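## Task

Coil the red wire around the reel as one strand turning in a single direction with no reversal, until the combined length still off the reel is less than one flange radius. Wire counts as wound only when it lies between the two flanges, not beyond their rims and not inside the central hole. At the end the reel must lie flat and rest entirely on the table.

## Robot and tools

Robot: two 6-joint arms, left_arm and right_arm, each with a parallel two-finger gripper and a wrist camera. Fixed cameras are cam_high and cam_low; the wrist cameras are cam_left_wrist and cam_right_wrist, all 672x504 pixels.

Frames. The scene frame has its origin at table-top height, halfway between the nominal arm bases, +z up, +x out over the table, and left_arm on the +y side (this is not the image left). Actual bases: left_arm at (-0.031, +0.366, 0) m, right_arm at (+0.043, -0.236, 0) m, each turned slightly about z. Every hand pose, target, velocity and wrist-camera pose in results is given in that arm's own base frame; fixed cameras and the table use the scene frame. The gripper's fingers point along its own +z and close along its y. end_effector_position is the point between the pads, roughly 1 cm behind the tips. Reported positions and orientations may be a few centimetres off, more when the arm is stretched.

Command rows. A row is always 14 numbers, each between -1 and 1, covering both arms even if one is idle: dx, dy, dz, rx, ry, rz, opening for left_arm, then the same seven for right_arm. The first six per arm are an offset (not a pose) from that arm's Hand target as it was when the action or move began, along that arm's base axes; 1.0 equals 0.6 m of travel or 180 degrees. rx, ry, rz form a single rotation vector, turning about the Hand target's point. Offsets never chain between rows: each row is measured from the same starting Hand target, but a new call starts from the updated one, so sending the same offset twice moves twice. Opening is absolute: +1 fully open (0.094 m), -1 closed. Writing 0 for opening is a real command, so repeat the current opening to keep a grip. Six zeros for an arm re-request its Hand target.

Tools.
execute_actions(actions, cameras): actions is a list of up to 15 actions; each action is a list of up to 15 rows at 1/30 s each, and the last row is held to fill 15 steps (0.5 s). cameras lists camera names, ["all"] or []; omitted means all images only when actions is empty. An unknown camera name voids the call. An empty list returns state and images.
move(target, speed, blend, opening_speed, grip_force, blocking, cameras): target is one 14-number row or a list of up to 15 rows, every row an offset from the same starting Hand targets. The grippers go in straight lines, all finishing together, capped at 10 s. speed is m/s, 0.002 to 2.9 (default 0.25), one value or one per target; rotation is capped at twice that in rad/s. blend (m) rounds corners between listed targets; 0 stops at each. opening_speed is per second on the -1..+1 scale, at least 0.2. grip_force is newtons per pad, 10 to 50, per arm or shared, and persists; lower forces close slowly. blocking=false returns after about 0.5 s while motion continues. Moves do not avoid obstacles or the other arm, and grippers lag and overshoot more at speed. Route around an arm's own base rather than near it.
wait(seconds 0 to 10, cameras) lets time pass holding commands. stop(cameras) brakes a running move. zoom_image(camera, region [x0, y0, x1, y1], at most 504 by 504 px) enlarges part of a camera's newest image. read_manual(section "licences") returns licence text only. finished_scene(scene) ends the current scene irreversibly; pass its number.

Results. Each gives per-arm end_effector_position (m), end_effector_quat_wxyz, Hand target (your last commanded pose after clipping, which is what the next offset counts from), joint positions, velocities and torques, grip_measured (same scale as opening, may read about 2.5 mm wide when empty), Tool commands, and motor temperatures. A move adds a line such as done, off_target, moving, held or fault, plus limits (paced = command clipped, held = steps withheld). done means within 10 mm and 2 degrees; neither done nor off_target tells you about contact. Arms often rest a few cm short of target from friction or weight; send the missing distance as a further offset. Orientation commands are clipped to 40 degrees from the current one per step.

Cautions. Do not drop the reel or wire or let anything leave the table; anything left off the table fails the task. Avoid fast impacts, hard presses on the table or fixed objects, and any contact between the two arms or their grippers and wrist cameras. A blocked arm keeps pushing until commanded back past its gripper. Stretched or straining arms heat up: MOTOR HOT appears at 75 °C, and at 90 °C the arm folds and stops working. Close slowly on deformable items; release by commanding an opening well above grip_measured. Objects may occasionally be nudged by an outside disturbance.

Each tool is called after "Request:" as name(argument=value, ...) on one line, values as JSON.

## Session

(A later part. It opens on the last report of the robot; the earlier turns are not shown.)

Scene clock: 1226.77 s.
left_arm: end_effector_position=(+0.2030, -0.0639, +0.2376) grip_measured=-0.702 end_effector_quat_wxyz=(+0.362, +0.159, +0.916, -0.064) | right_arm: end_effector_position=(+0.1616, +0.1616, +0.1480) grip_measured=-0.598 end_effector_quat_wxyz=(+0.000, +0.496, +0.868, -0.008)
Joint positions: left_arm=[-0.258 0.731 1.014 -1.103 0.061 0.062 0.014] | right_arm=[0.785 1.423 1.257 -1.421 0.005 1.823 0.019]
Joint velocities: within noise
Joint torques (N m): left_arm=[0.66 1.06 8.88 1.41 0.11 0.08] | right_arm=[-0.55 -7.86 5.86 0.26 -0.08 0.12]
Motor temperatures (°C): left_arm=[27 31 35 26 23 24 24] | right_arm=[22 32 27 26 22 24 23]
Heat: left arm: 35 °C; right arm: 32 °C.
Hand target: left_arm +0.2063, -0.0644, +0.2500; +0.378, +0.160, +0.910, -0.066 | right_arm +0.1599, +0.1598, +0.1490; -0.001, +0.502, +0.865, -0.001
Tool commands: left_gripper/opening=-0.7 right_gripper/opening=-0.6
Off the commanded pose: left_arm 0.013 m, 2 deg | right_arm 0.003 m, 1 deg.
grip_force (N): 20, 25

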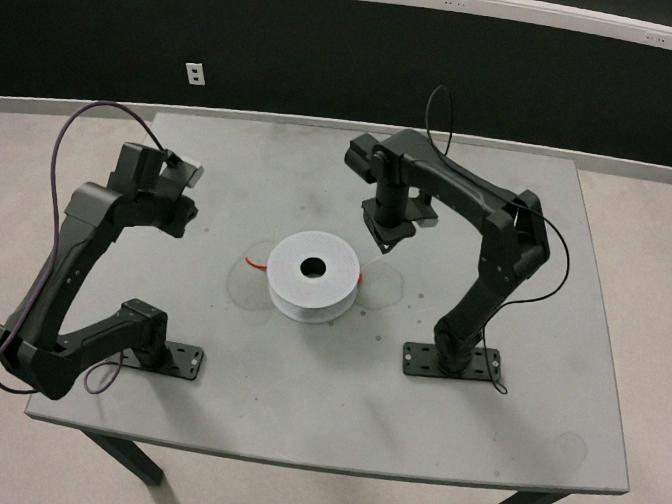

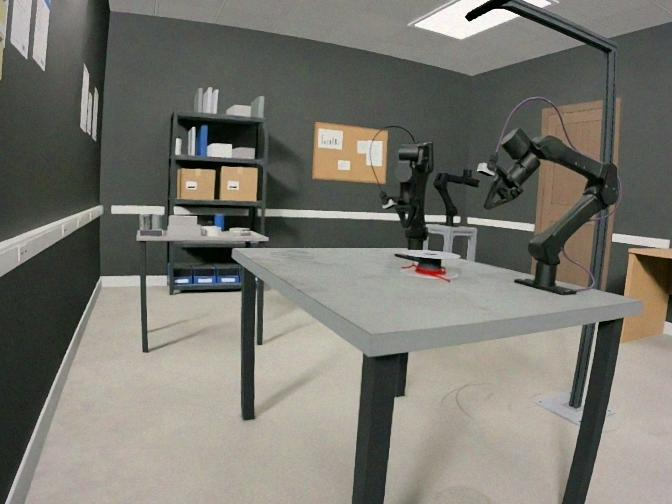

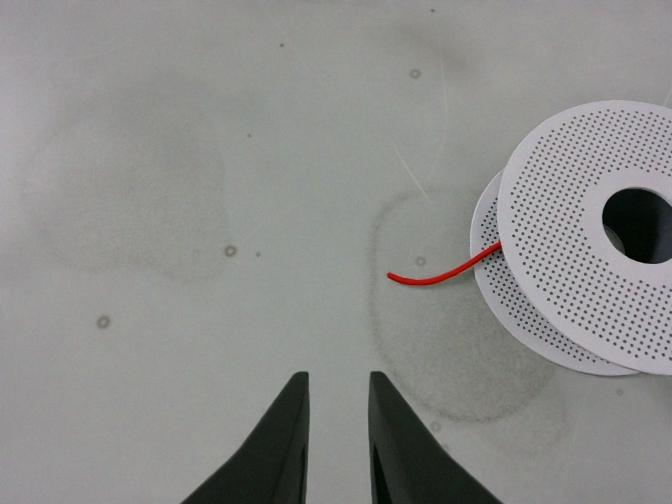

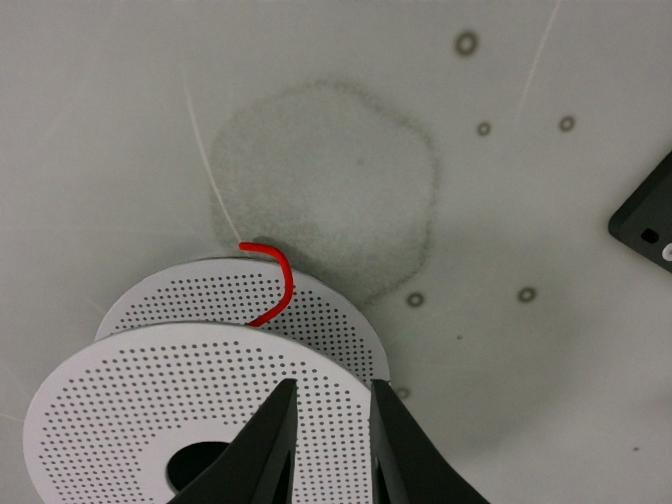

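Request:
move(target=[0,0,0,0,0,0,-0.7,0.1,-0.067,0.1,0,0,0.5,-0.6], speed=0.4)

Request:
move(target=[0,0,0,0,0,0,-0.7,0.03,0.05,-0.14,0.403,-0.127,0.408,-1], speed=0.3, cameras=["cam_high","cam_right_wrist"])

Scene clock: 1237.07 s.
left_arm: end_effector_position=(+0.2030, -0.0639, +0.2376) grip_measured=-0.702 end_effector_quat_wxyz=(+0.362, +0.159, +0.916, -0.064) | right_arm: end_effector_position=(+0.2188, +0.1203, +0.2039) grip_measured=-0.598 end_effector_quat_wxyz=(+0.026, -0.255, +0.967, +0.004)
Joint positions: left_arm=[-0.258 0.731 1.014 -1.103 0.061 0.062 0.014] | right_arm=[0.502 1.476 1.528 -1.569 0.004 -0.013 0.019]
Joint torques (N m): left_arm=[0.66 1.06 8.87 1.41 0.11 0.08] | right_arm=[-0.75 -5.9 9.03 0.16 -0.05 -0.11]
Heat: left arm: 35 °C; right arm: 32 °C.
Hand target: left_arm +0.2063, -0.0644, +0.2500; +0.378, +0.160, +0.910, -0.066 | right_arm +0.2200, +0.1196, +0.2090; +0.000, -0.256, +0.967, -0.001
Off the commanded pose: left_arm 0.013 m, 2 deg | right_arm 0.005 m, 3 deg.
joint sent to its limit (right arm) — joint 4 (wrist pitch), lower limit. The joint targets are off in orientation, not in position.
grip_force (N): 20, 25
move: off_target (left_arm, right_arm)

Scene clock: 1240.67 s.
left_arm: end_effector_position=(+0.2030, -0.0639, +0.2376) grip_measured=-0.702 end_effector_quat_wxyz=(+0.362, +0.159, +0.916, -0.064) | right_arm: end_effector_position=(+0.2321, +0.1457, +0.1238) grip_measured=-0.971 end_effector_quat_wxyz=(-0.274, +0.678, -0.537, -0.420)
Joint positions: left_arm=[-0.258 0.731 1.014 -1.103 0.061 0.062 0.014] | right_arm=[-0.013 1.822 1.173 -1.445 -0.961 -2.092 0.001]
Joint torques (N m): left_arm=[0.66 1.07 8.88 1.41 0.11 0.08] | right_arm=[0.69 -7.31 7.43 -0.65 -0.74 -0.11]
Heat: left arm: 35 °C; right arm: 32 °C.
Hand target: left_arm +0.2063, -0.0644, +0.2500; +0.378, +0.160, +0.910, -0.066 | right_arm +0.2379, +0.1495, +0.1251; -0.307, +0.690, -0.442, -0.484
Off the commanded pose: left_arm 0.013 m, 2 deg | right_arm 0.007 m, 14 deg.
joint sent to its limit (right arm) — joint 6 (wrist roll), lower limit. The joint targets are off in orientation, not in position.
grip_force (N): 20, 25
move: off_target (left_arm, right_arm)
Images, in order (width x height): cam_high 672x504, cam_right_wrist 672x504.

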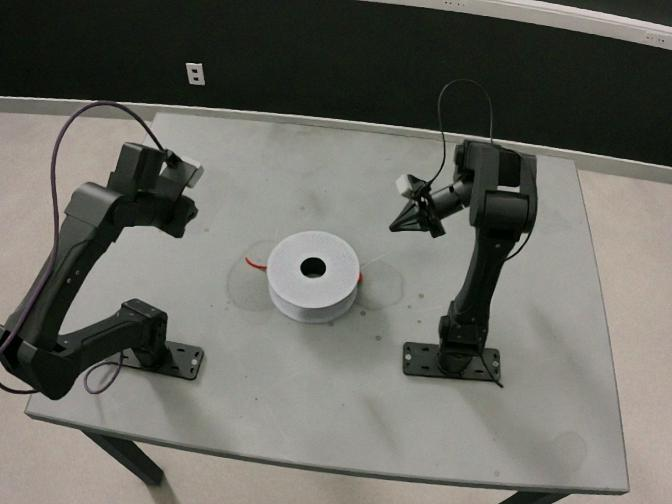

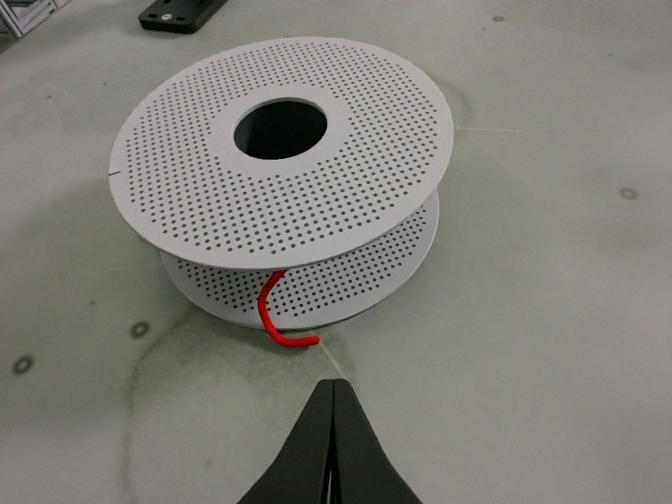

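Request:
move(target=[[0,0,0,0,0,0,-0.7,-0.0407,0.0158,-0.158,0,0,0,-1],[0,0,0,0,0,0,-0.7,-0.074,0.125,-0.167,0,0,0,-1]], speed=0.12, cameras=["cam_high","cam_right_wrist","cam_low"])

Request:
zoom_image(camera="cam_low", region=[380, 223, 480, 295])

Scene clock: 1247.97 s.
left_arm: end_effector_position=(+0.2030, -0.0639, +0.2376) grip_measured=-0.702 end_effector_quat_wxyz=(+0.362, +0.159, +0.916, -0.064) | right_arm: end_effector_position=(+0.1932, +0.2211, +0.0251) grip_measured=-0.971 end_effector_quat_wxyz=(-0.301, +0.701, -0.440, -0.475)
Joint positions: left_arm=[-0.258 0.731 1.014 -1.103 0.061 0.062 0.014] | right_arm=[0.254 2.069 0.94 -0.891 -1.15 -2.061 0.001]
Joint torques (N m): left_arm=[0.66 1.07 8.87 1.41 0.11 0.08] | right_arm=[0.36 -8.24 4.23 -0.38 -0.86 0.09]
Heat: left arm: 36 °C; right arm: 32 °C.
Hand target: left_arm +0.2063, -0.0644, +0.2500; +0.378, +0.160, +0.910, -0.066 | right_arm +0.1936, +0.2246, +0.0248; -0.307, +0.690, -0.442, -0.484
Off the commanded pose: left_arm 0.013 m, 2 deg | right_arm 0.003 m, 2 deg.
grip_force (N): 20, 25
move: off_target (left_arm)
Images, in order (width x height): cam_high 672x504, cam_low 672x504, cam_right_wrist 672x504.

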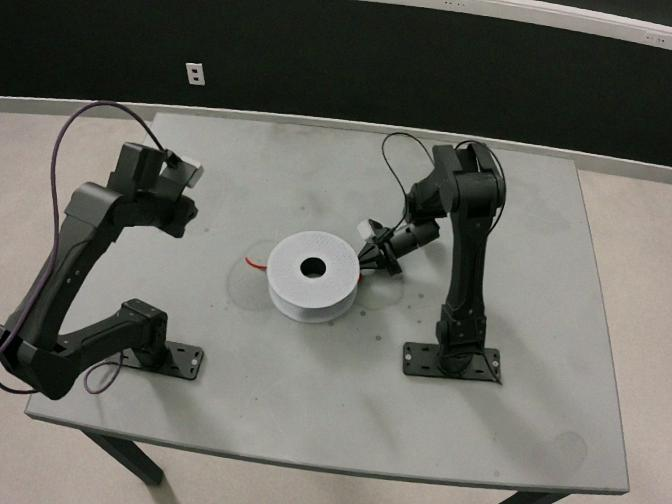

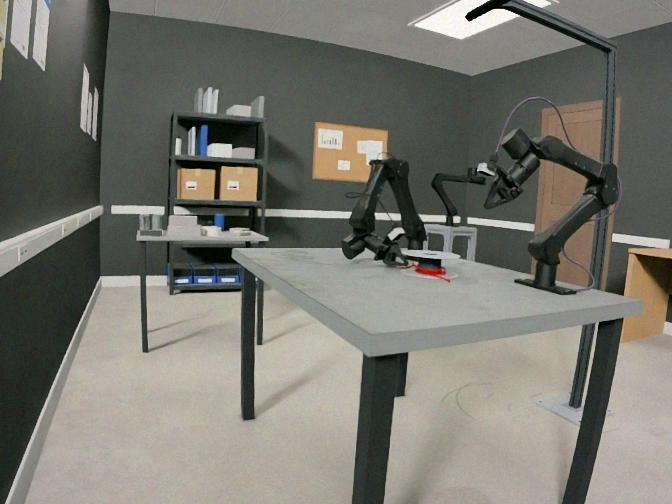

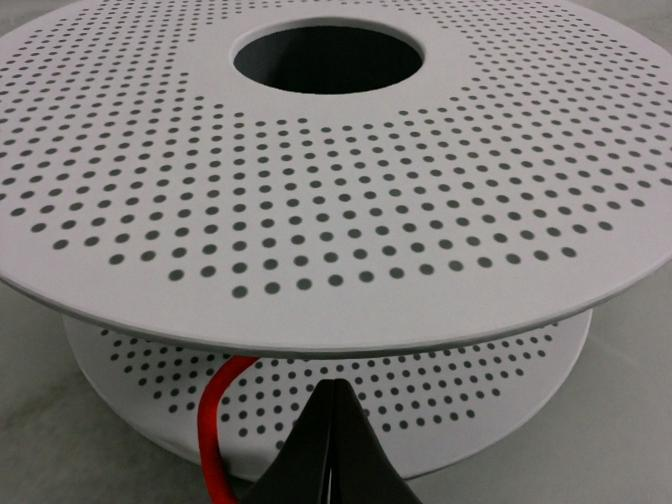

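Scaled by 5.040 from the camera's 672x504 image, which has a finer 960x720 frame.

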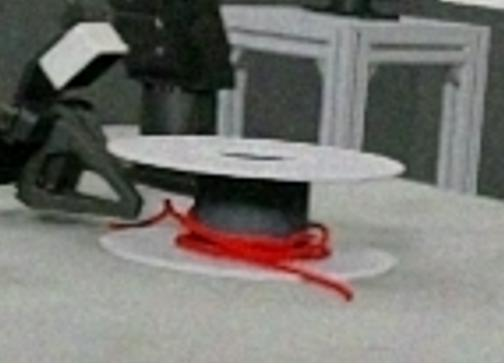

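Request:
move(target=[0.1295,-0.115,-0.25,0.0794,0.0453,-0.448,-0.6,0,0,0,0,0,0,-1], speed=0.3, cameras=["cam_high","cam_left_wrist"])

Scene clock: 1254.53 s.
left_arm: end_effector_position=(+0.2815, -0.1294, +0.0945) grip_measured=-0.602 end_effector_quat_wxyz=(+0.160, +0.742, +0.621, -0.197) | right_arm: end_effector_position=(+0.1934, +0.2212, +0.0250) grip_measured=-0.971 end_effector_quat_wxyz=(-0.301, +0.701, -0.440, -0.475)
Joint positions: left_arm=[-0.145 1.715 1.243 -1.125 0.512 1.609 0.019] | right_arm=[0.254 2.069 0.94 -0.889 -1.15 -2.059 0.001]
Joint torques (N m): left_arm=[-0.5 -5.37 8.17 -0.09 0.42 0.09] | right_arm=[0.27 -8.32 4.29 -0.36 -0.86 0.09]
Heat: left arm: 35 °C; right arm: 32 °C.
Hand target: left_arm +0.2840, -0.1333, +0.1000; +0.164, +0.746, +0.614, -0.199 | right_arm +0.1935, +0.2245, +0.0248; -0.307, +0.690, -0.442, -0.484
Off the commanded pose: left_arm 0.007 m, 1 deg | right_arm 0.003 m, 2 deg.
grip_force (N): 20, 25
move: done
Images, in order (width x height): cam_high 672x504, cam_left_wrist 672x504.

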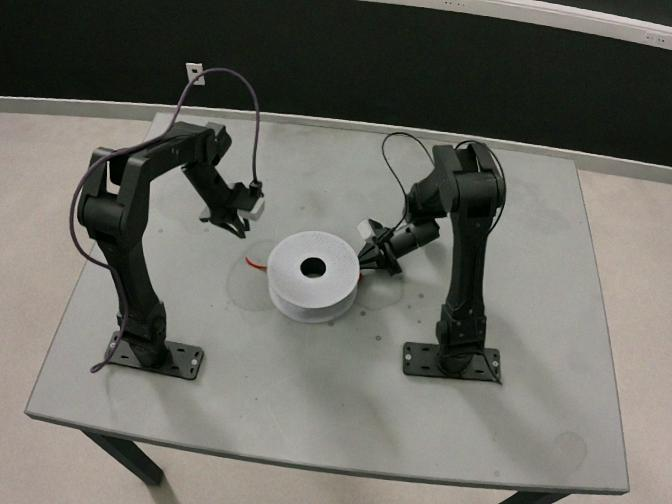

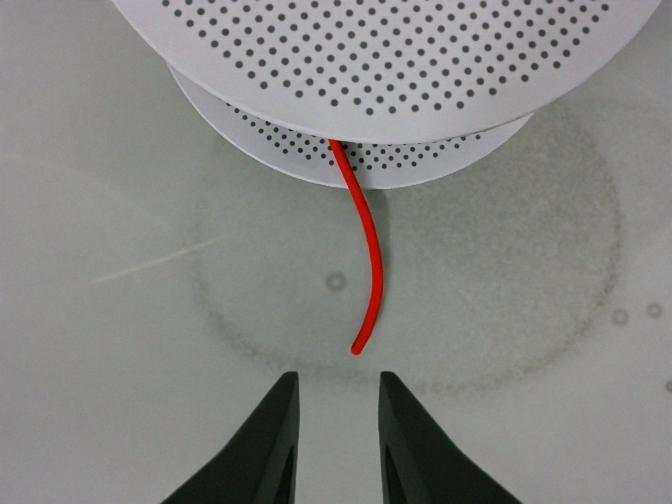

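Request:
move(target=[[-0.0225,-0.0177,-0.08,0,0,0,-0.6,0,0,0,0,0,0,-1],[-0.0225,-0.0177,-0.138,0,0,0,-0.6,0,0,0,0,0,0,-1]], speed=0.12, cameras=["cam_left_wrist"])

Scene clock: 1259.17 s.
left_arm: end_effector_position=(+0.2706, -0.1399, +0.0180) grip_measured=-0.602 end_effector_quat_wxyz=(+0.159, +0.747, +0.616, -0.195) | right_arm: end_effector_position=(+0.1934, +0.2212, +0.0250) grip_measured=-0.971 end_effector_quat_wxyz=(-0.301, +0.701, -0.440, -0.475)
Joint positions: left_arm=[-0.188 1.79 1.006 -0.791 0.509 1.576 0.019] | right_arm=[0.254 2.069 0.94 -0.889 -1.15 -2.059 0.001]
Joint torques (N m): left_arm=[-0.47 -5.6 4.74 0.21 0.45 -0.05] | right_arm=[0.34 -8.34 4.25 -0.39 -0.89 0.1]
Heat: left arm: 35 °C; right arm: 33 °C.
Hand target: left_arm +0.2705, -0.1439, +0.0173; +0.164, +0.746, +0.614, -0.199 | right_arm +0.1935, +0.2245, +0.0248; -0.307, +0.690, -0.442, -0.484
Off the commanded pose: left_arm 0.004 m, 1 deg | right_arm 0.003 m, 2 deg.
grip_force (N): 20, 25
move: done
Images, in order (width x height): cam_left_wrist 672x504.

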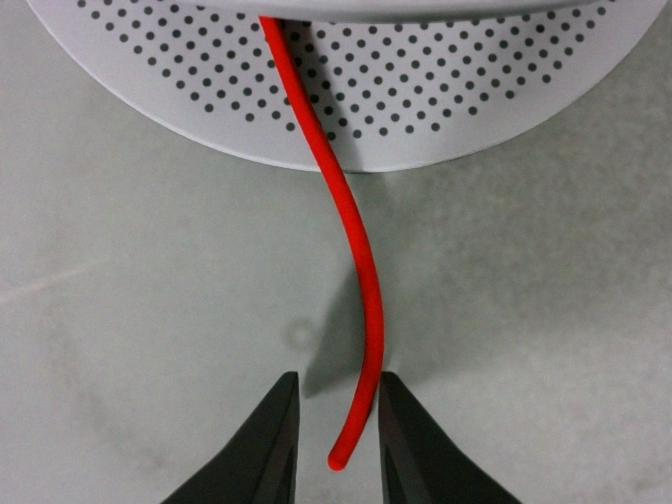

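Request:
move(target=[[0,0.003,-0.012,0,0,0,-0.6,0,0,0,0,0,0,-1],[0,0.003,-0.012,0,0,0,-1,0,0,0,0,0,0,-1]], speed=0.1, opening_speed=0.5, cameras=["cam_left_wrist"])

Scene clock: 1262.13 s.
left_arm: end_effector_position=(+0.2666, -0.1408, +0.0152) grip_measured=-0.940 end_effector_quat_wxyz=(+0.157, +0.745, +0.616, -0.203) | right_arm: end_effector_position=(+0.1934, +0.2212, +0.0250) grip_measured=-0.971 end_effector_quat_wxyz=(-0.301, +0.701, -0.440, -0.475)
Joint positions: left_arm=[-0.188 1.795 0.995 -0.789 0.519 1.576 0.003] | right_arm=[0.254 2.069 0.94 -0.889 -1.15 -2.059 0.001]
Joint torques (N m): left_arm=[-0.02 -4.92 4.3 0.47 0.35 0.02] | right_arm=[0.28 -8.31 4.23 -0.4 -0.88 0.09]
Heat: left arm: 35 °C; right arm: 33 °C.
Hand target: left_arm +0.2706, -0.1421, +0.0100; +0.164, +0.746, +0.614, -0.199 | right_arm +0.1935, +0.2245, +0.0248; -0.307, +0.690, -0.442, -0.484
Off the commanded pose: left_arm 0.007 m, 1 deg | right_arm 0.003 m, 2 deg.
grip_force (N): 20, 25
move: done
Images, in order (width x height): cam_left_wrist 672x504.

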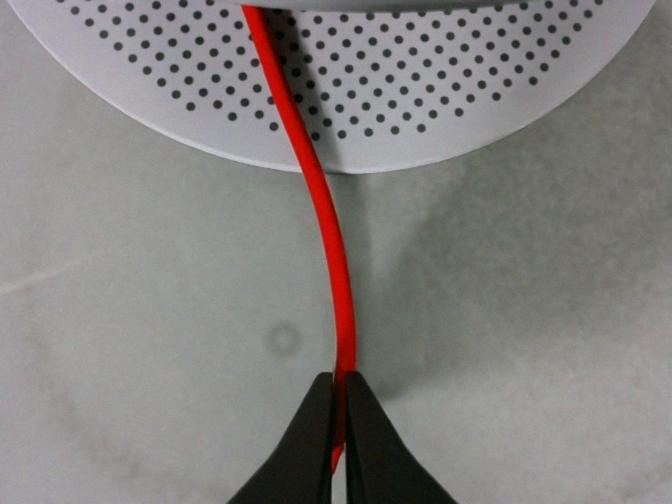

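Request:
move(target=[[-0.0877,-0.0132,0.0133,0,0,0.111,-1,0,0,0,0,0,0,-1],[-0.159,-0.0615,0.0133,0,0,0.222,-1,0,0,0,0,0,0,-1]], speed=0.08, blend=0.01, cameras=["cam_high","cam_left_wrist","cam_right_wrist","cam_low"])

Request:
zoom_image(camera="cam_low", region=[380, 223, 480, 295])

Scene clock: 1270.33 s.
left_arm: end_effector_position=(+0.1751, -0.1779, +0.0163) grip_measured=-0.946 end_effector_quat_wxyz=(+0.214, +0.492, +0.834, -0.131) | right_arm: end_effector_position=(+0.1934, +0.2212, +0.0250) grip_measured=-0.971 end_effector_quat_wxyz=(-0.301, +0.701, -0.440, -0.475)
Joint positions: left_arm=[-0.648 1.169 0.411 -0.345 0.206 0.368 0.003] | right_arm=[0.254 2.069 0.94 -0.889 -1.15 -2.059 0.001]
Joint torques (N m): left_arm=[-0.64 -2.99 5.03 1.05 0.05 -0.05] | right_arm=[0.24 -8.23 4.12 -0.4 -0.87 0.09]
Heat: left arm: 34 °C; right arm: 33 °C.
Hand target: left_arm +0.1752, -0.1790, +0.0181; +0.223, +0.491, +0.832, -0.131 | right_arm +0.1935, +0.2245, +0.0248; -0.307, +0.690, -0.442, -0.484
Off the commanded pose: left_arm 0.002 m, 1 deg | right_arm 0.003 m, 2 deg.
grip_force (N): 20, 25
move: done

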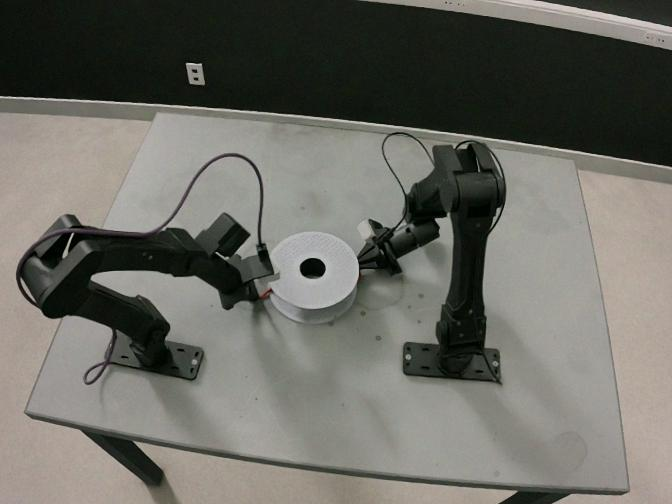

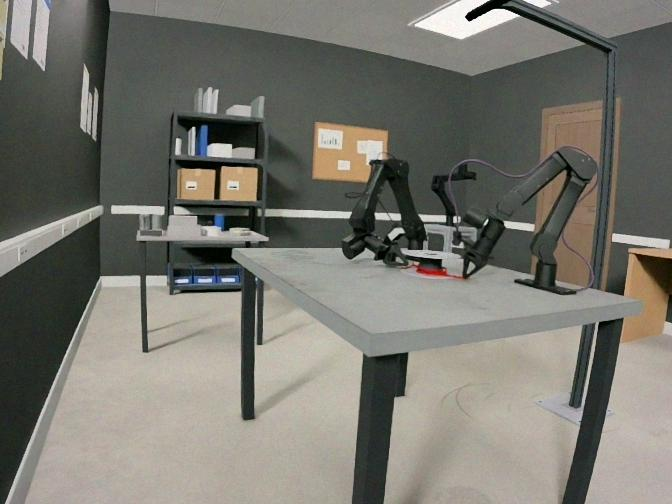

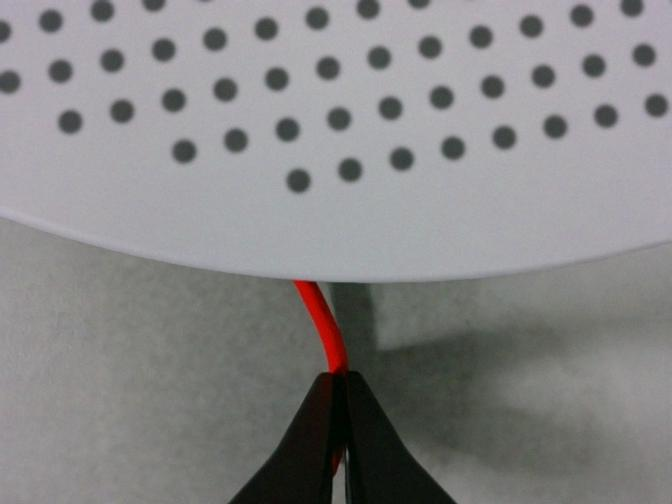

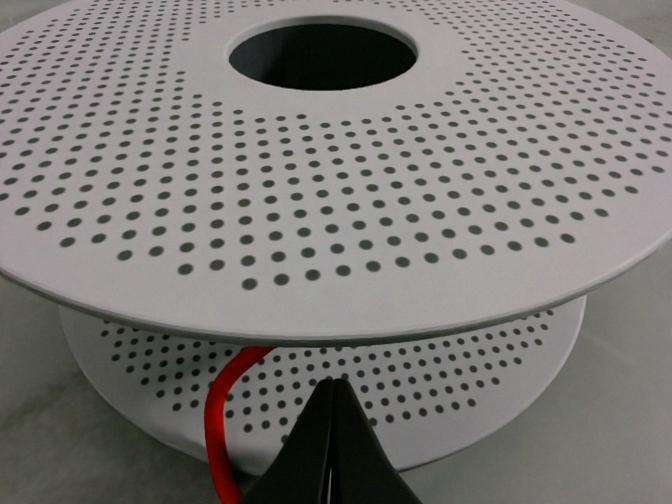

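Scaled by 5.040 from the camera's 672x504 image, which has a finer 960x720 frame.

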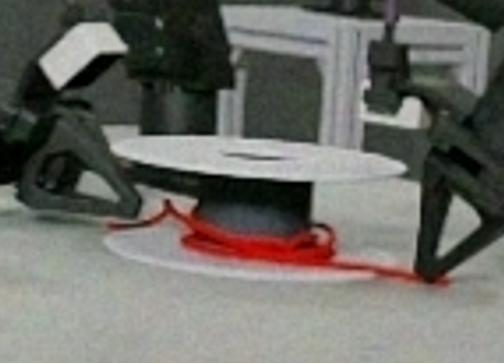

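Request:
move(target=[[-0.052,-0.063,0.005,0,0,0.111,-1,0,0,0,0,0,0,-1],[-0.08,-0.128,0.01,0,0,0.2,-1,0,0,0,0,0,0,-1]], speed=0.06, blend=0.01, cameras=["cam_high","cam_left_wrist","cam_right_wrist","cam_low"])

Request:
zoom_image(camera="cam_low", region=[380, 223, 480, 295])

Scene clock: 1277.47 s.
left_arm: end_effector_position=(+0.1262, -0.2499, +0.0185) grip_measured=-0.946 end_effector_quat_wxyz=(+0.246, +0.212, +0.944, -0.055) | right_arm: end_effector_position=(+0.1934, +0.2212, +0.0250) grip_measured=-0.971 end_effector_quat_wxyz=(-0.301, +0.701, -0.440, -0.475)
Joint positions: left_arm=[-1.359 1.433 0.616 -0.428 -0.398 -0.852 0.003] | right_arm=[0.254 2.069 0.94 -0.889 -1.15 -2.059 0.001]
Joint torques (N m): left_arm=[-0.77 -2.99 7.91 0.56 -0.39 -0.05] | right_arm=[0.23 -8.29 4.22 -0.38 -0.87 0.09]
Heat: left arm: 34 °C; right arm: 33 °C.
Hand target: left_arm +0.1271, -0.2558, +0.0240; +0.252, +0.210, +0.943, -0.056 | right_arm +0.1935, +0.2245, +0.0248; -0.307, +0.690, -0.442, -0.484
Off the commanded pose: left_arm 0.008 m, 1 deg | right_arm 0.003 m, 2 deg.
grip_force (N): 20, 25
move: done

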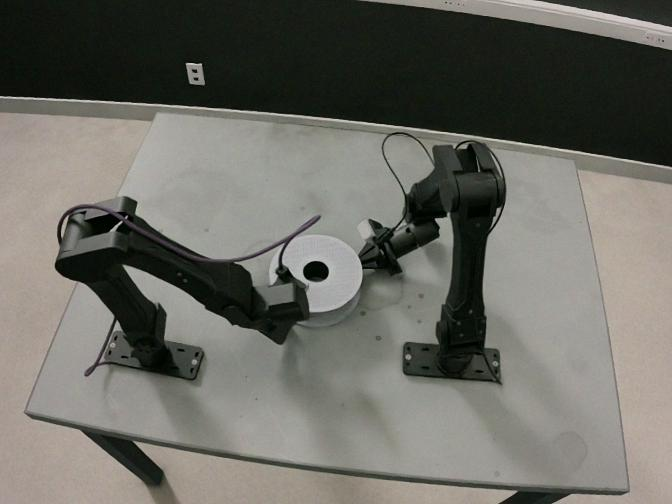

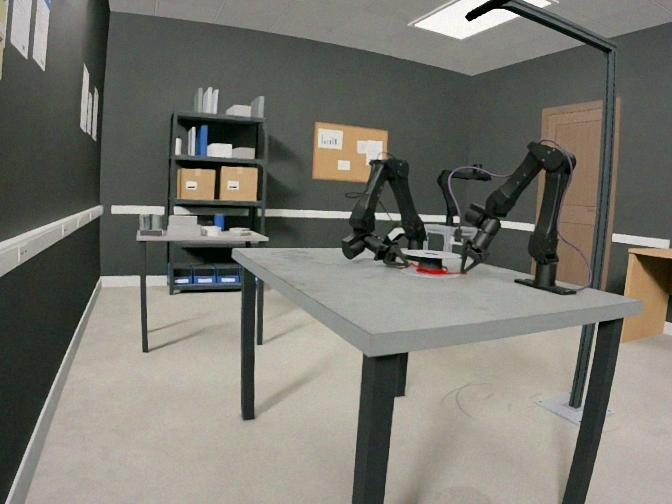

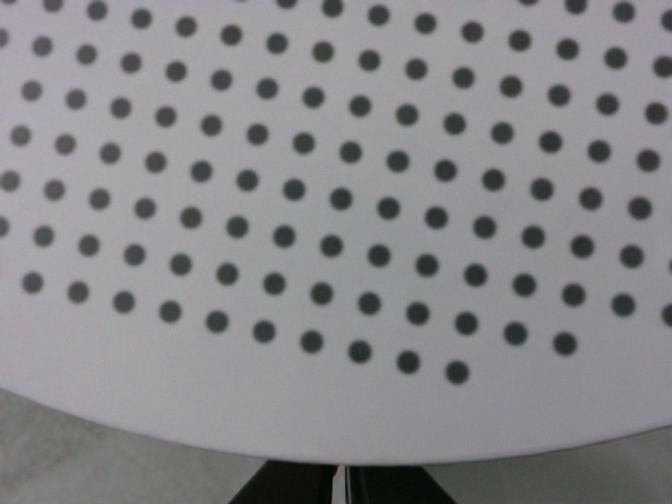

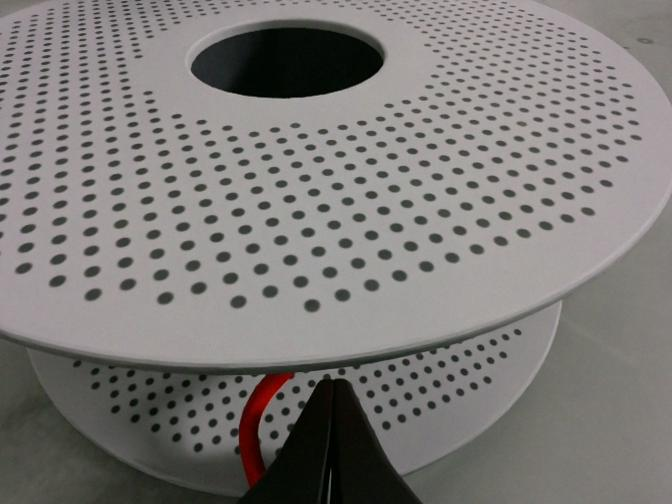

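Scaled by 5.040 from the camera's 672x504 image, which has a finer 960x720 frame.

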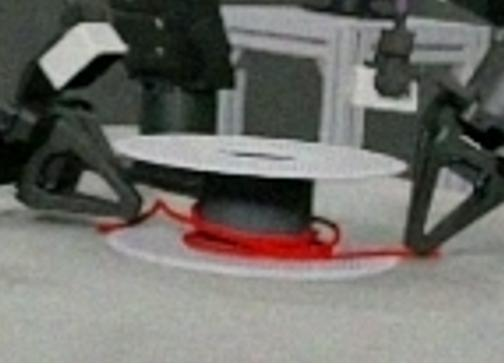

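Request:
move(target=[-0.012,-0.085,0,0,0,0.05,-1,0,0,0,0,0,0,-1], speed=0.06, cameras=["cam_high","cam_left_wrist","cam_right_wrist","cam_low"])

Request:
zoom_image(camera="cam_low", region=[380, 223, 480, 295])

Scene clock: 1280.87 s.
left_arm: end_effector_position=(+0.1190, -0.3003, +0.0190) grip_measured=-0.946 end_effector_quat_wxyz=(+0.247, +0.138, +0.959, -0.034) | right_arm: end_effector_position=(+0.1935, +0.2212, +0.0250) grip_measured=-0.971 end_effector_quat_wxyz=(-0.301, +0.701, -0.440, -0.475)
Joint positions: left_arm=[-1.448 1.689 0.883 -0.553 -0.461 -1.113 0.003] | right_arm=[0.254 2.069 0.94 -0.889 -1.15 -2.059 0.001]
Joint torques (N m): left_arm=[-0.7 -4.74 7.77 0.41 -0.48 -0.08] | right_arm=[0.31 -8.32 4.19 -0.37 -0.88 0.1]
Heat: left arm: 34 °C; right arm: 33 °C.
Hand target: left_arm +0.1200, -0.3068, +0.0240; +0.256, +0.135, +0.957, -0.036 | right_arm +0.1935, +0.2246, +0.0248; -0.307, +0.690, -0.442, -0.484
Off the commanded pose: left_arm 0.008 m, 1 deg | right_arm 0.003 m, 2 deg.
grip_force (N): 20, 25
move: done

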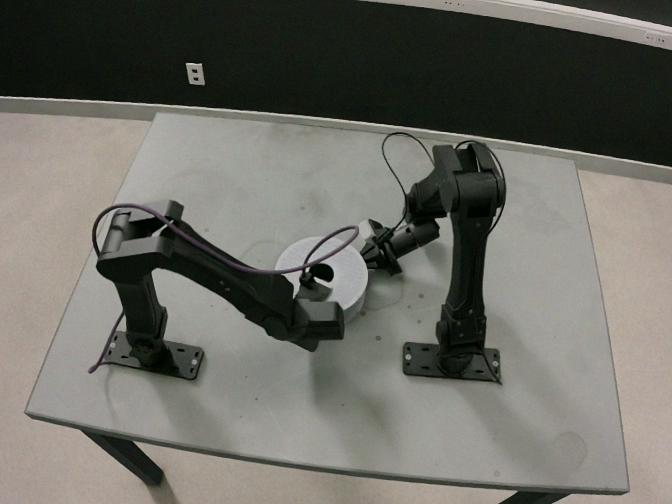

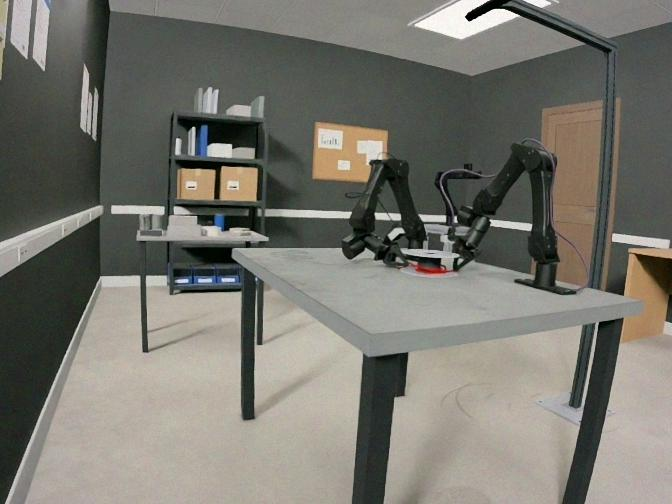

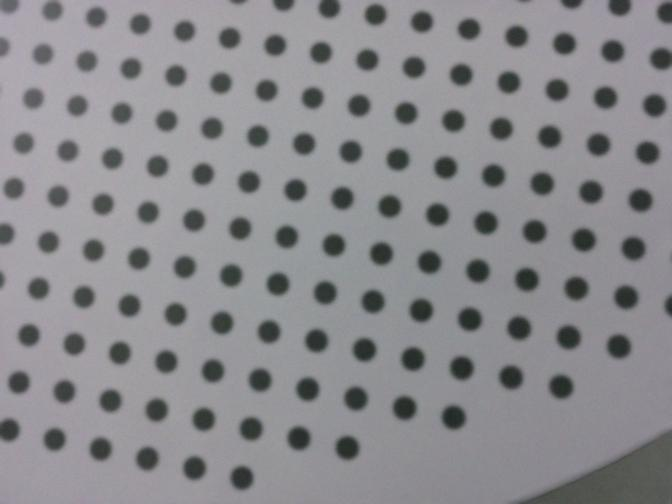

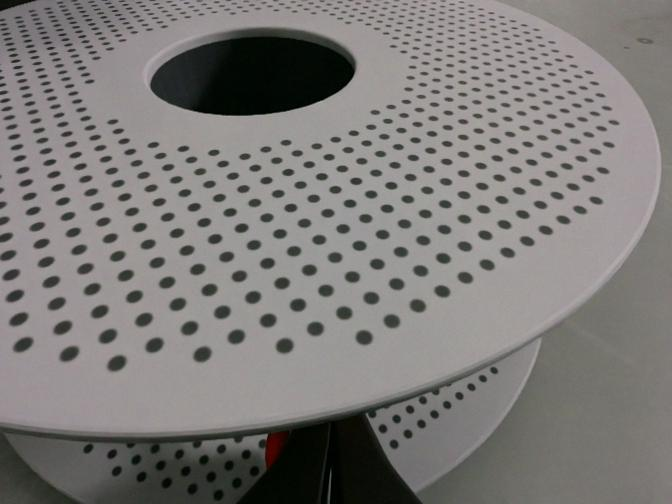

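Scaled by 5.040 from the camera's 672x504 image, which has a finer 960x720 frame.

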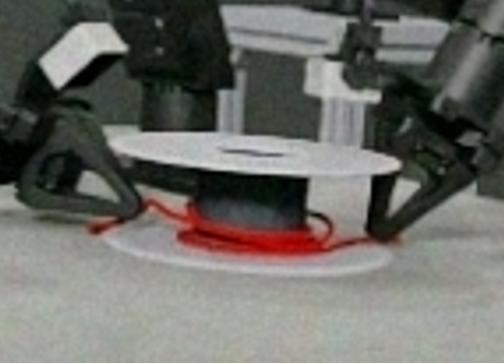

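Request:
move(target=[[0,0.01,-0.008,0,0,0,-0.7,0,0,0,0,0,0,-1],[-0.04,0.02,0.06,0,0,0,-0.7,0,0,0,0,0,0,-1],[-0.06,0.15,0.2,0,0,0,-0.7,0,0,0,0,0,0,-1]], speed=0.12, opening_speed=0.5, cameras=["cam_high","cam_left_wrist","cam_low"])

Request:
zoom_image(camera="cam_low", region=[380, 223, 480, 295])

Request:
zoom_image(camera="cam_high", region=[230, 200, 410, 350])

Scene clock: 1285.90 s.
left_arm: end_effector_position=(+0.0821, -0.2140, +0.1325) grip_measured=-0.702 end_effector_quat_wxyz=(+0.243, +0.140, +0.959, -0.024) | right_arm: end_effector_position=(+0.1935, +0.2212, +0.0250) grip_measured=-0.971 end_effector_quat_wxyz=(-0.301, +0.701, -0.440, -0.475)
Joint positions: left_arm=[-1.58 1.233 0.967 -1.179 -0.479 -1.26 0.014] | right_arm=[0.254 2.069 0.94 -0.889 -1.15 -2.059 0.001]
Joint torques (N m): left_arm=[-0.68 -3.34 8.49 0.17 -0.56 -0.09] | right_arm=[0.32 -8.28 4.19 -0.39 -0.9 0.08]
Heat: left arm: 34 °C; right arm: 33 °C.
Hand target: left_arm +0.0840, -0.2169, +0.1441; +0.256, +0.135, +0.957, -0.036 | right_arm +0.1935, +0.2246, +0.0248; -0.307, +0.690, -0.442, -0.484
Off the commanded pose: left_arm 0.012 m, 2 deg | right_arm 0.003 m, 2 deg.
grip_force (N): 20, 25
move: off_target (left_arm)
Images, in order (width x height): cam_high 672x504, cam_low 672x504, cam_left_wrist 672x504.

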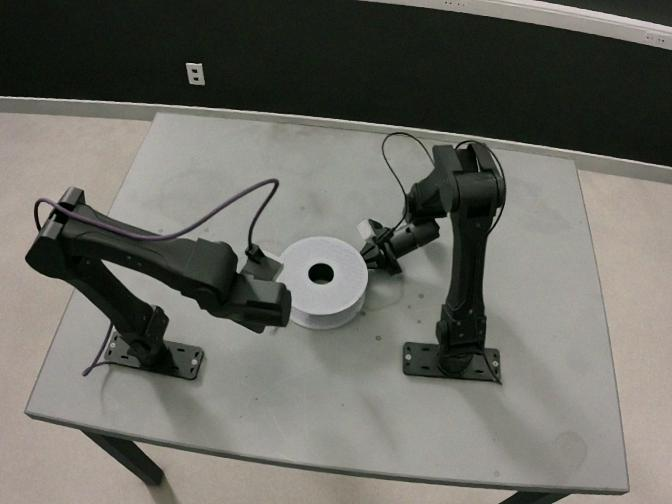

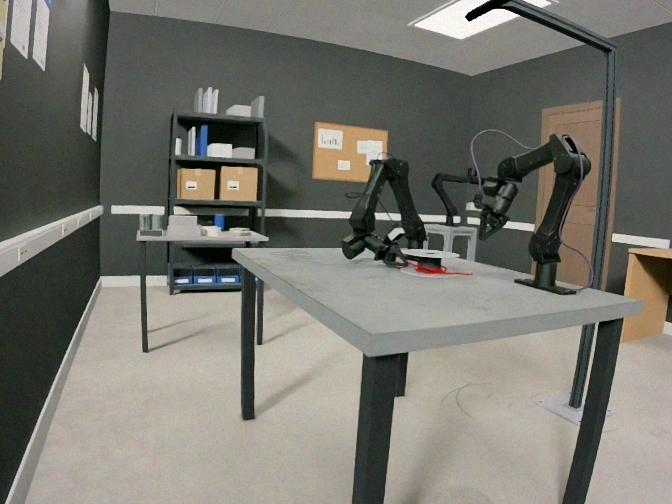

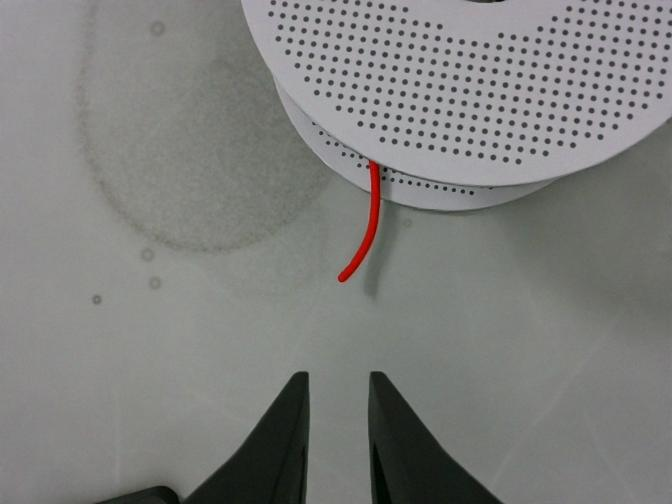

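Scaled by 5.040 from the camera's 672x504 image, which has a finer 960x720 frame.

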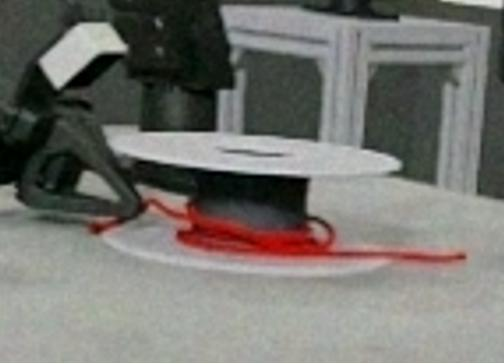

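Scaled by 2.800 from the camera's 672x504 image, which has a finer 960x720 frame.

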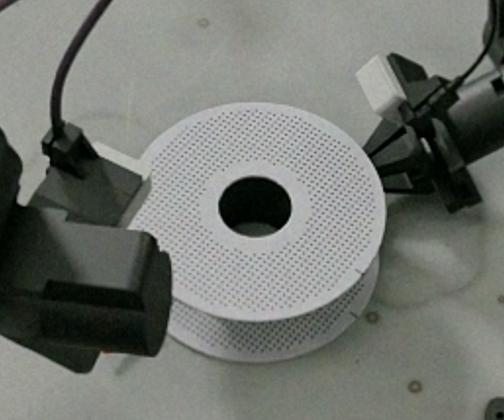

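Request:
move(target=[[0,0,0,0,0,0,-0.7,0.033,-0.11,0.01,0,0,0,-1],[0,0,0,0,0,0,-0.7,0.06,-0.13,0.16,0,0,0,-1]], speed=0.12, cameras=["cam_high","cam_right_wrist","cam_low"])

Request:
zoom_image(camera="cam_low", region=[380, 223, 480, 295])

Scene clock: 1290.23 s.
left_arm: end_effector_position=(+0.0821, -0.2139, +0.1325) grip_measured=-0.702 end_effector_quat_wxyz=(+0.243, +0.140, +0.960, -0.024) | right_arm: end_effector_position=(+0.2249, +0.1483, +0.1127) grip_measured=-0.971 end_effector_quat_wxyz=(-0.275, +0.671, -0.538, -0.430)
Joint positions: left_arm=[-1.58 1.233 0.967 -1.18 -0.479 -1.26 0.014] | right_arm=[-0.01 1.829 1.116 -1.401 -0.977 -2.093 0.001]
Joint torques (N m): left_arm=[-0.68 -3.32 8.51 0.21 -0.56 -0.08] | right_arm=[-0.51 -10.17 7.8 -0.88 -0.52 -0.12]
Heat: left arm: 34 °C; right arm: 33 °C.
Hand target: left_arm +0.0840, -0.2168, +0.1441; +0.256, +0.135, +0.957, -0.036 | right_arm +0.2296, +0.1466, +0.1208; -0.307, +0.690, -0.442, -0.484
Off the commanded pose: left_arm 0.012 m, 2 deg | right_arm 0.010 m, 13 deg.
joint sent to its limit (right arm) — joint 6 (wrist roll), lower limit. The joint targets are off in orientation, not in position.
grip_force (N): 20, 25
move: off_target (left_arm, right_arm)
Images, in order (width x height): cam_high 672x504, cam_low 672x504, cam_right_wrist 672x504.

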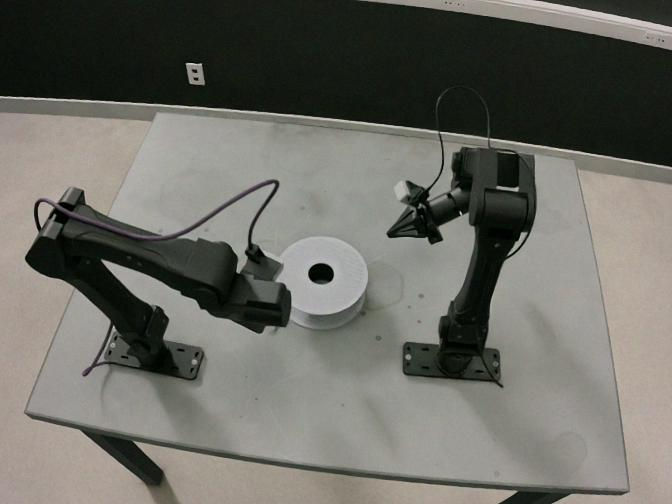

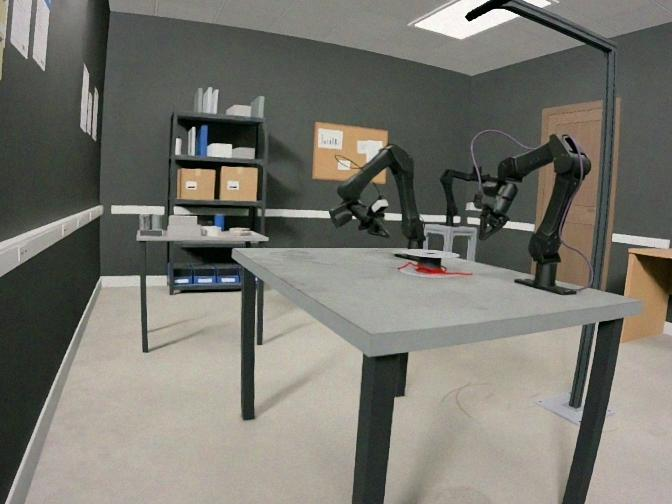

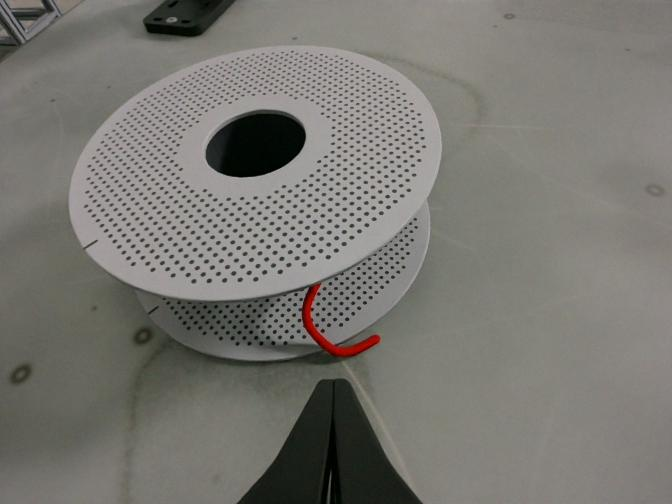

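Scaled by 5.040 from the camera's 672x504 image, which has a finer 960x720 frame.

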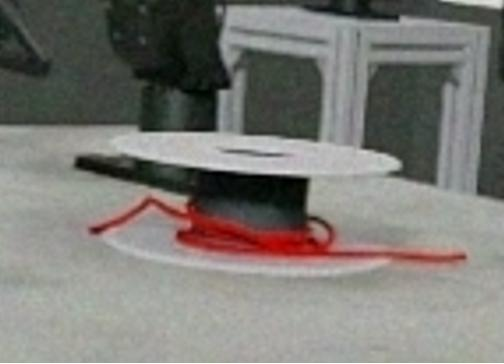

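Request:
move(target=[-0.02,0.2,0.15,0,0,0,-0.7,0.05,-0.1,0.1,0,0,0,-1], speed=0.25, cameras=["cam_high"])

Request:
zoom_image(camera="cam_high", region=[230, 200, 410, 350])

Scene clock: 1293.57 s.
left_arm: end_effector_position=(+0.0724, -0.0989, +0.2312) grip_measured=-0.702 end_effector_quat_wxyz=(+0.210, +0.168, +0.949, -0.166) | right_arm: end_effector_position=(+0.2594, +0.0877, +0.1724) grip_measured=-0.971 end_effector_quat_wxyz=(-0.324, +0.654, -0.595, -0.338)
Joint positions: left_arm=[-1.253 0.65 1.143 -1.559 -0.206 -0.848 0.014] | right_arm=[-0.226 1.706 1.299 -1.568 -0.913 -2.093 0.001]
Joint torques (N m): left_arm=[0.54 2.59 6.3 0.9 -0.11 0.05] | right_arm=[-0.51 -9.59 7.95 -0.66 -0.53 -0.11]
Heat: left arm: 34 °C; right arm: 34 °C.
Hand target: left_arm +0.0720, -0.0969, +0.2341; +0.256, +0.136, +0.957, -0.036 | right_arm +0.2595, +0.0865, +0.1808; -0.307, +0.690, -0.442, -0.484
Off the commanded pose: left_arm 0.004 m, 16 deg | right_arm 0.008 m, 25 deg.
joint sent to its limit (left arm) — joint 4 (wrist pitch), lower limit. The joint targets are off in orientation, not in position.
joint sent to its limit (right arm) — joint 4 (wrist pitch), lower limit; joint 6 (wrist roll), lower limit. The joint targets are off in orientation, not in position.
grip_force (N): 20, 25
move: off_target (left_arm, right_arm)
Images, in order (width x height): cam_high 672x504.

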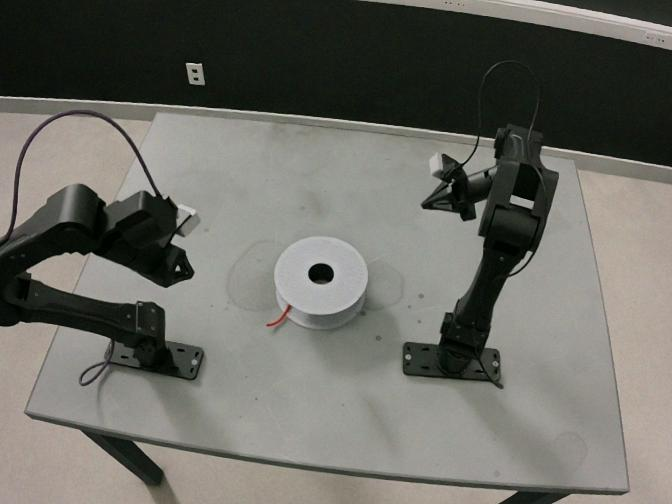

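Scaled by 2.800 from the camera's 672x504 image, which has a finer 960x720 frame.

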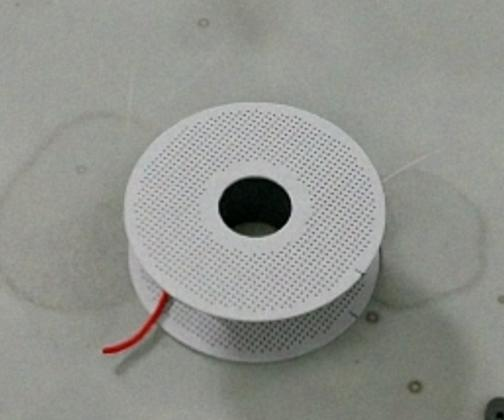

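Request:
wait(seconds=2, cameras=["cam_high"])

Request:
finished_scene(scene=1)

Scene clock: 1296.40 s.
left_arm: end_effector_position=(+0.0724, -0.0989, +0.2312) grip_measured=-0.702 end_effector_quat_wxyz=(+0.210, +0.169, +0.949, -0.166) | right_arm: end_effector_position=(+0.2594, +0.0877, +0.1724) grip_measured=-0.971 end_effector_quat_wxyz=(-0.324, +0.654, -0.595, -0.338)
Joint positions: left_arm=[-1.253 0.65 1.143 -1.559 -0.206 -0.848 0.014] | right_arm=[-0.226 1.706 1.299 -1.568 -0.913 -2.093 0.001]
Joint torques (N m): left_arm=[0.54 2.59 6.3 0.89 -0.14 0.08] | right_arm=[-0.4 -9.5 7.87 -0.68 -0.55 -0.11]
Heat: left arm: 34 °C; right arm: 34 °C.
Hand target: left_arm +0.0720, -0.0969, +0.2341; +0.256, +0.136, +0.957, -0.036 | right_arm +0.2595, +0.0865, +0.1808; -0.307, +0.690, -0.442, -0.484
Tool commands: left_gripper/opening=-0.7 right_gripper/opening=-1.0
Off the commanded pose: left_arm 0.004 m, 16 deg | right_arm 0.008 m, 25 deg.
grip_force (N): 20, 25
wait: 2.00 s; at rest from the start
Images, in order (width x height): cam_high 672x504.

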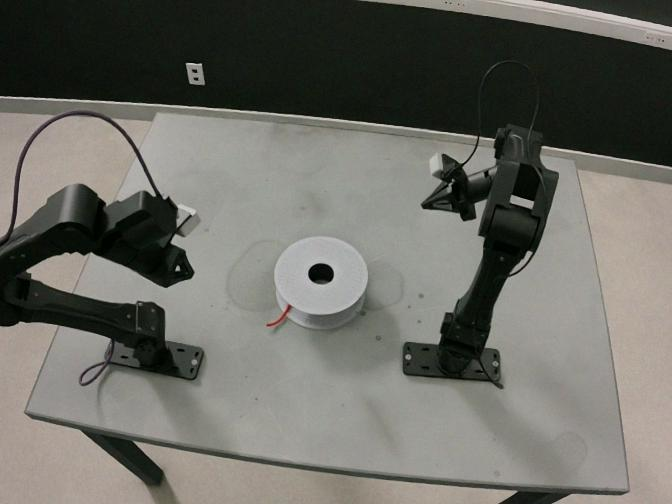

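The scene is finished: the task was done.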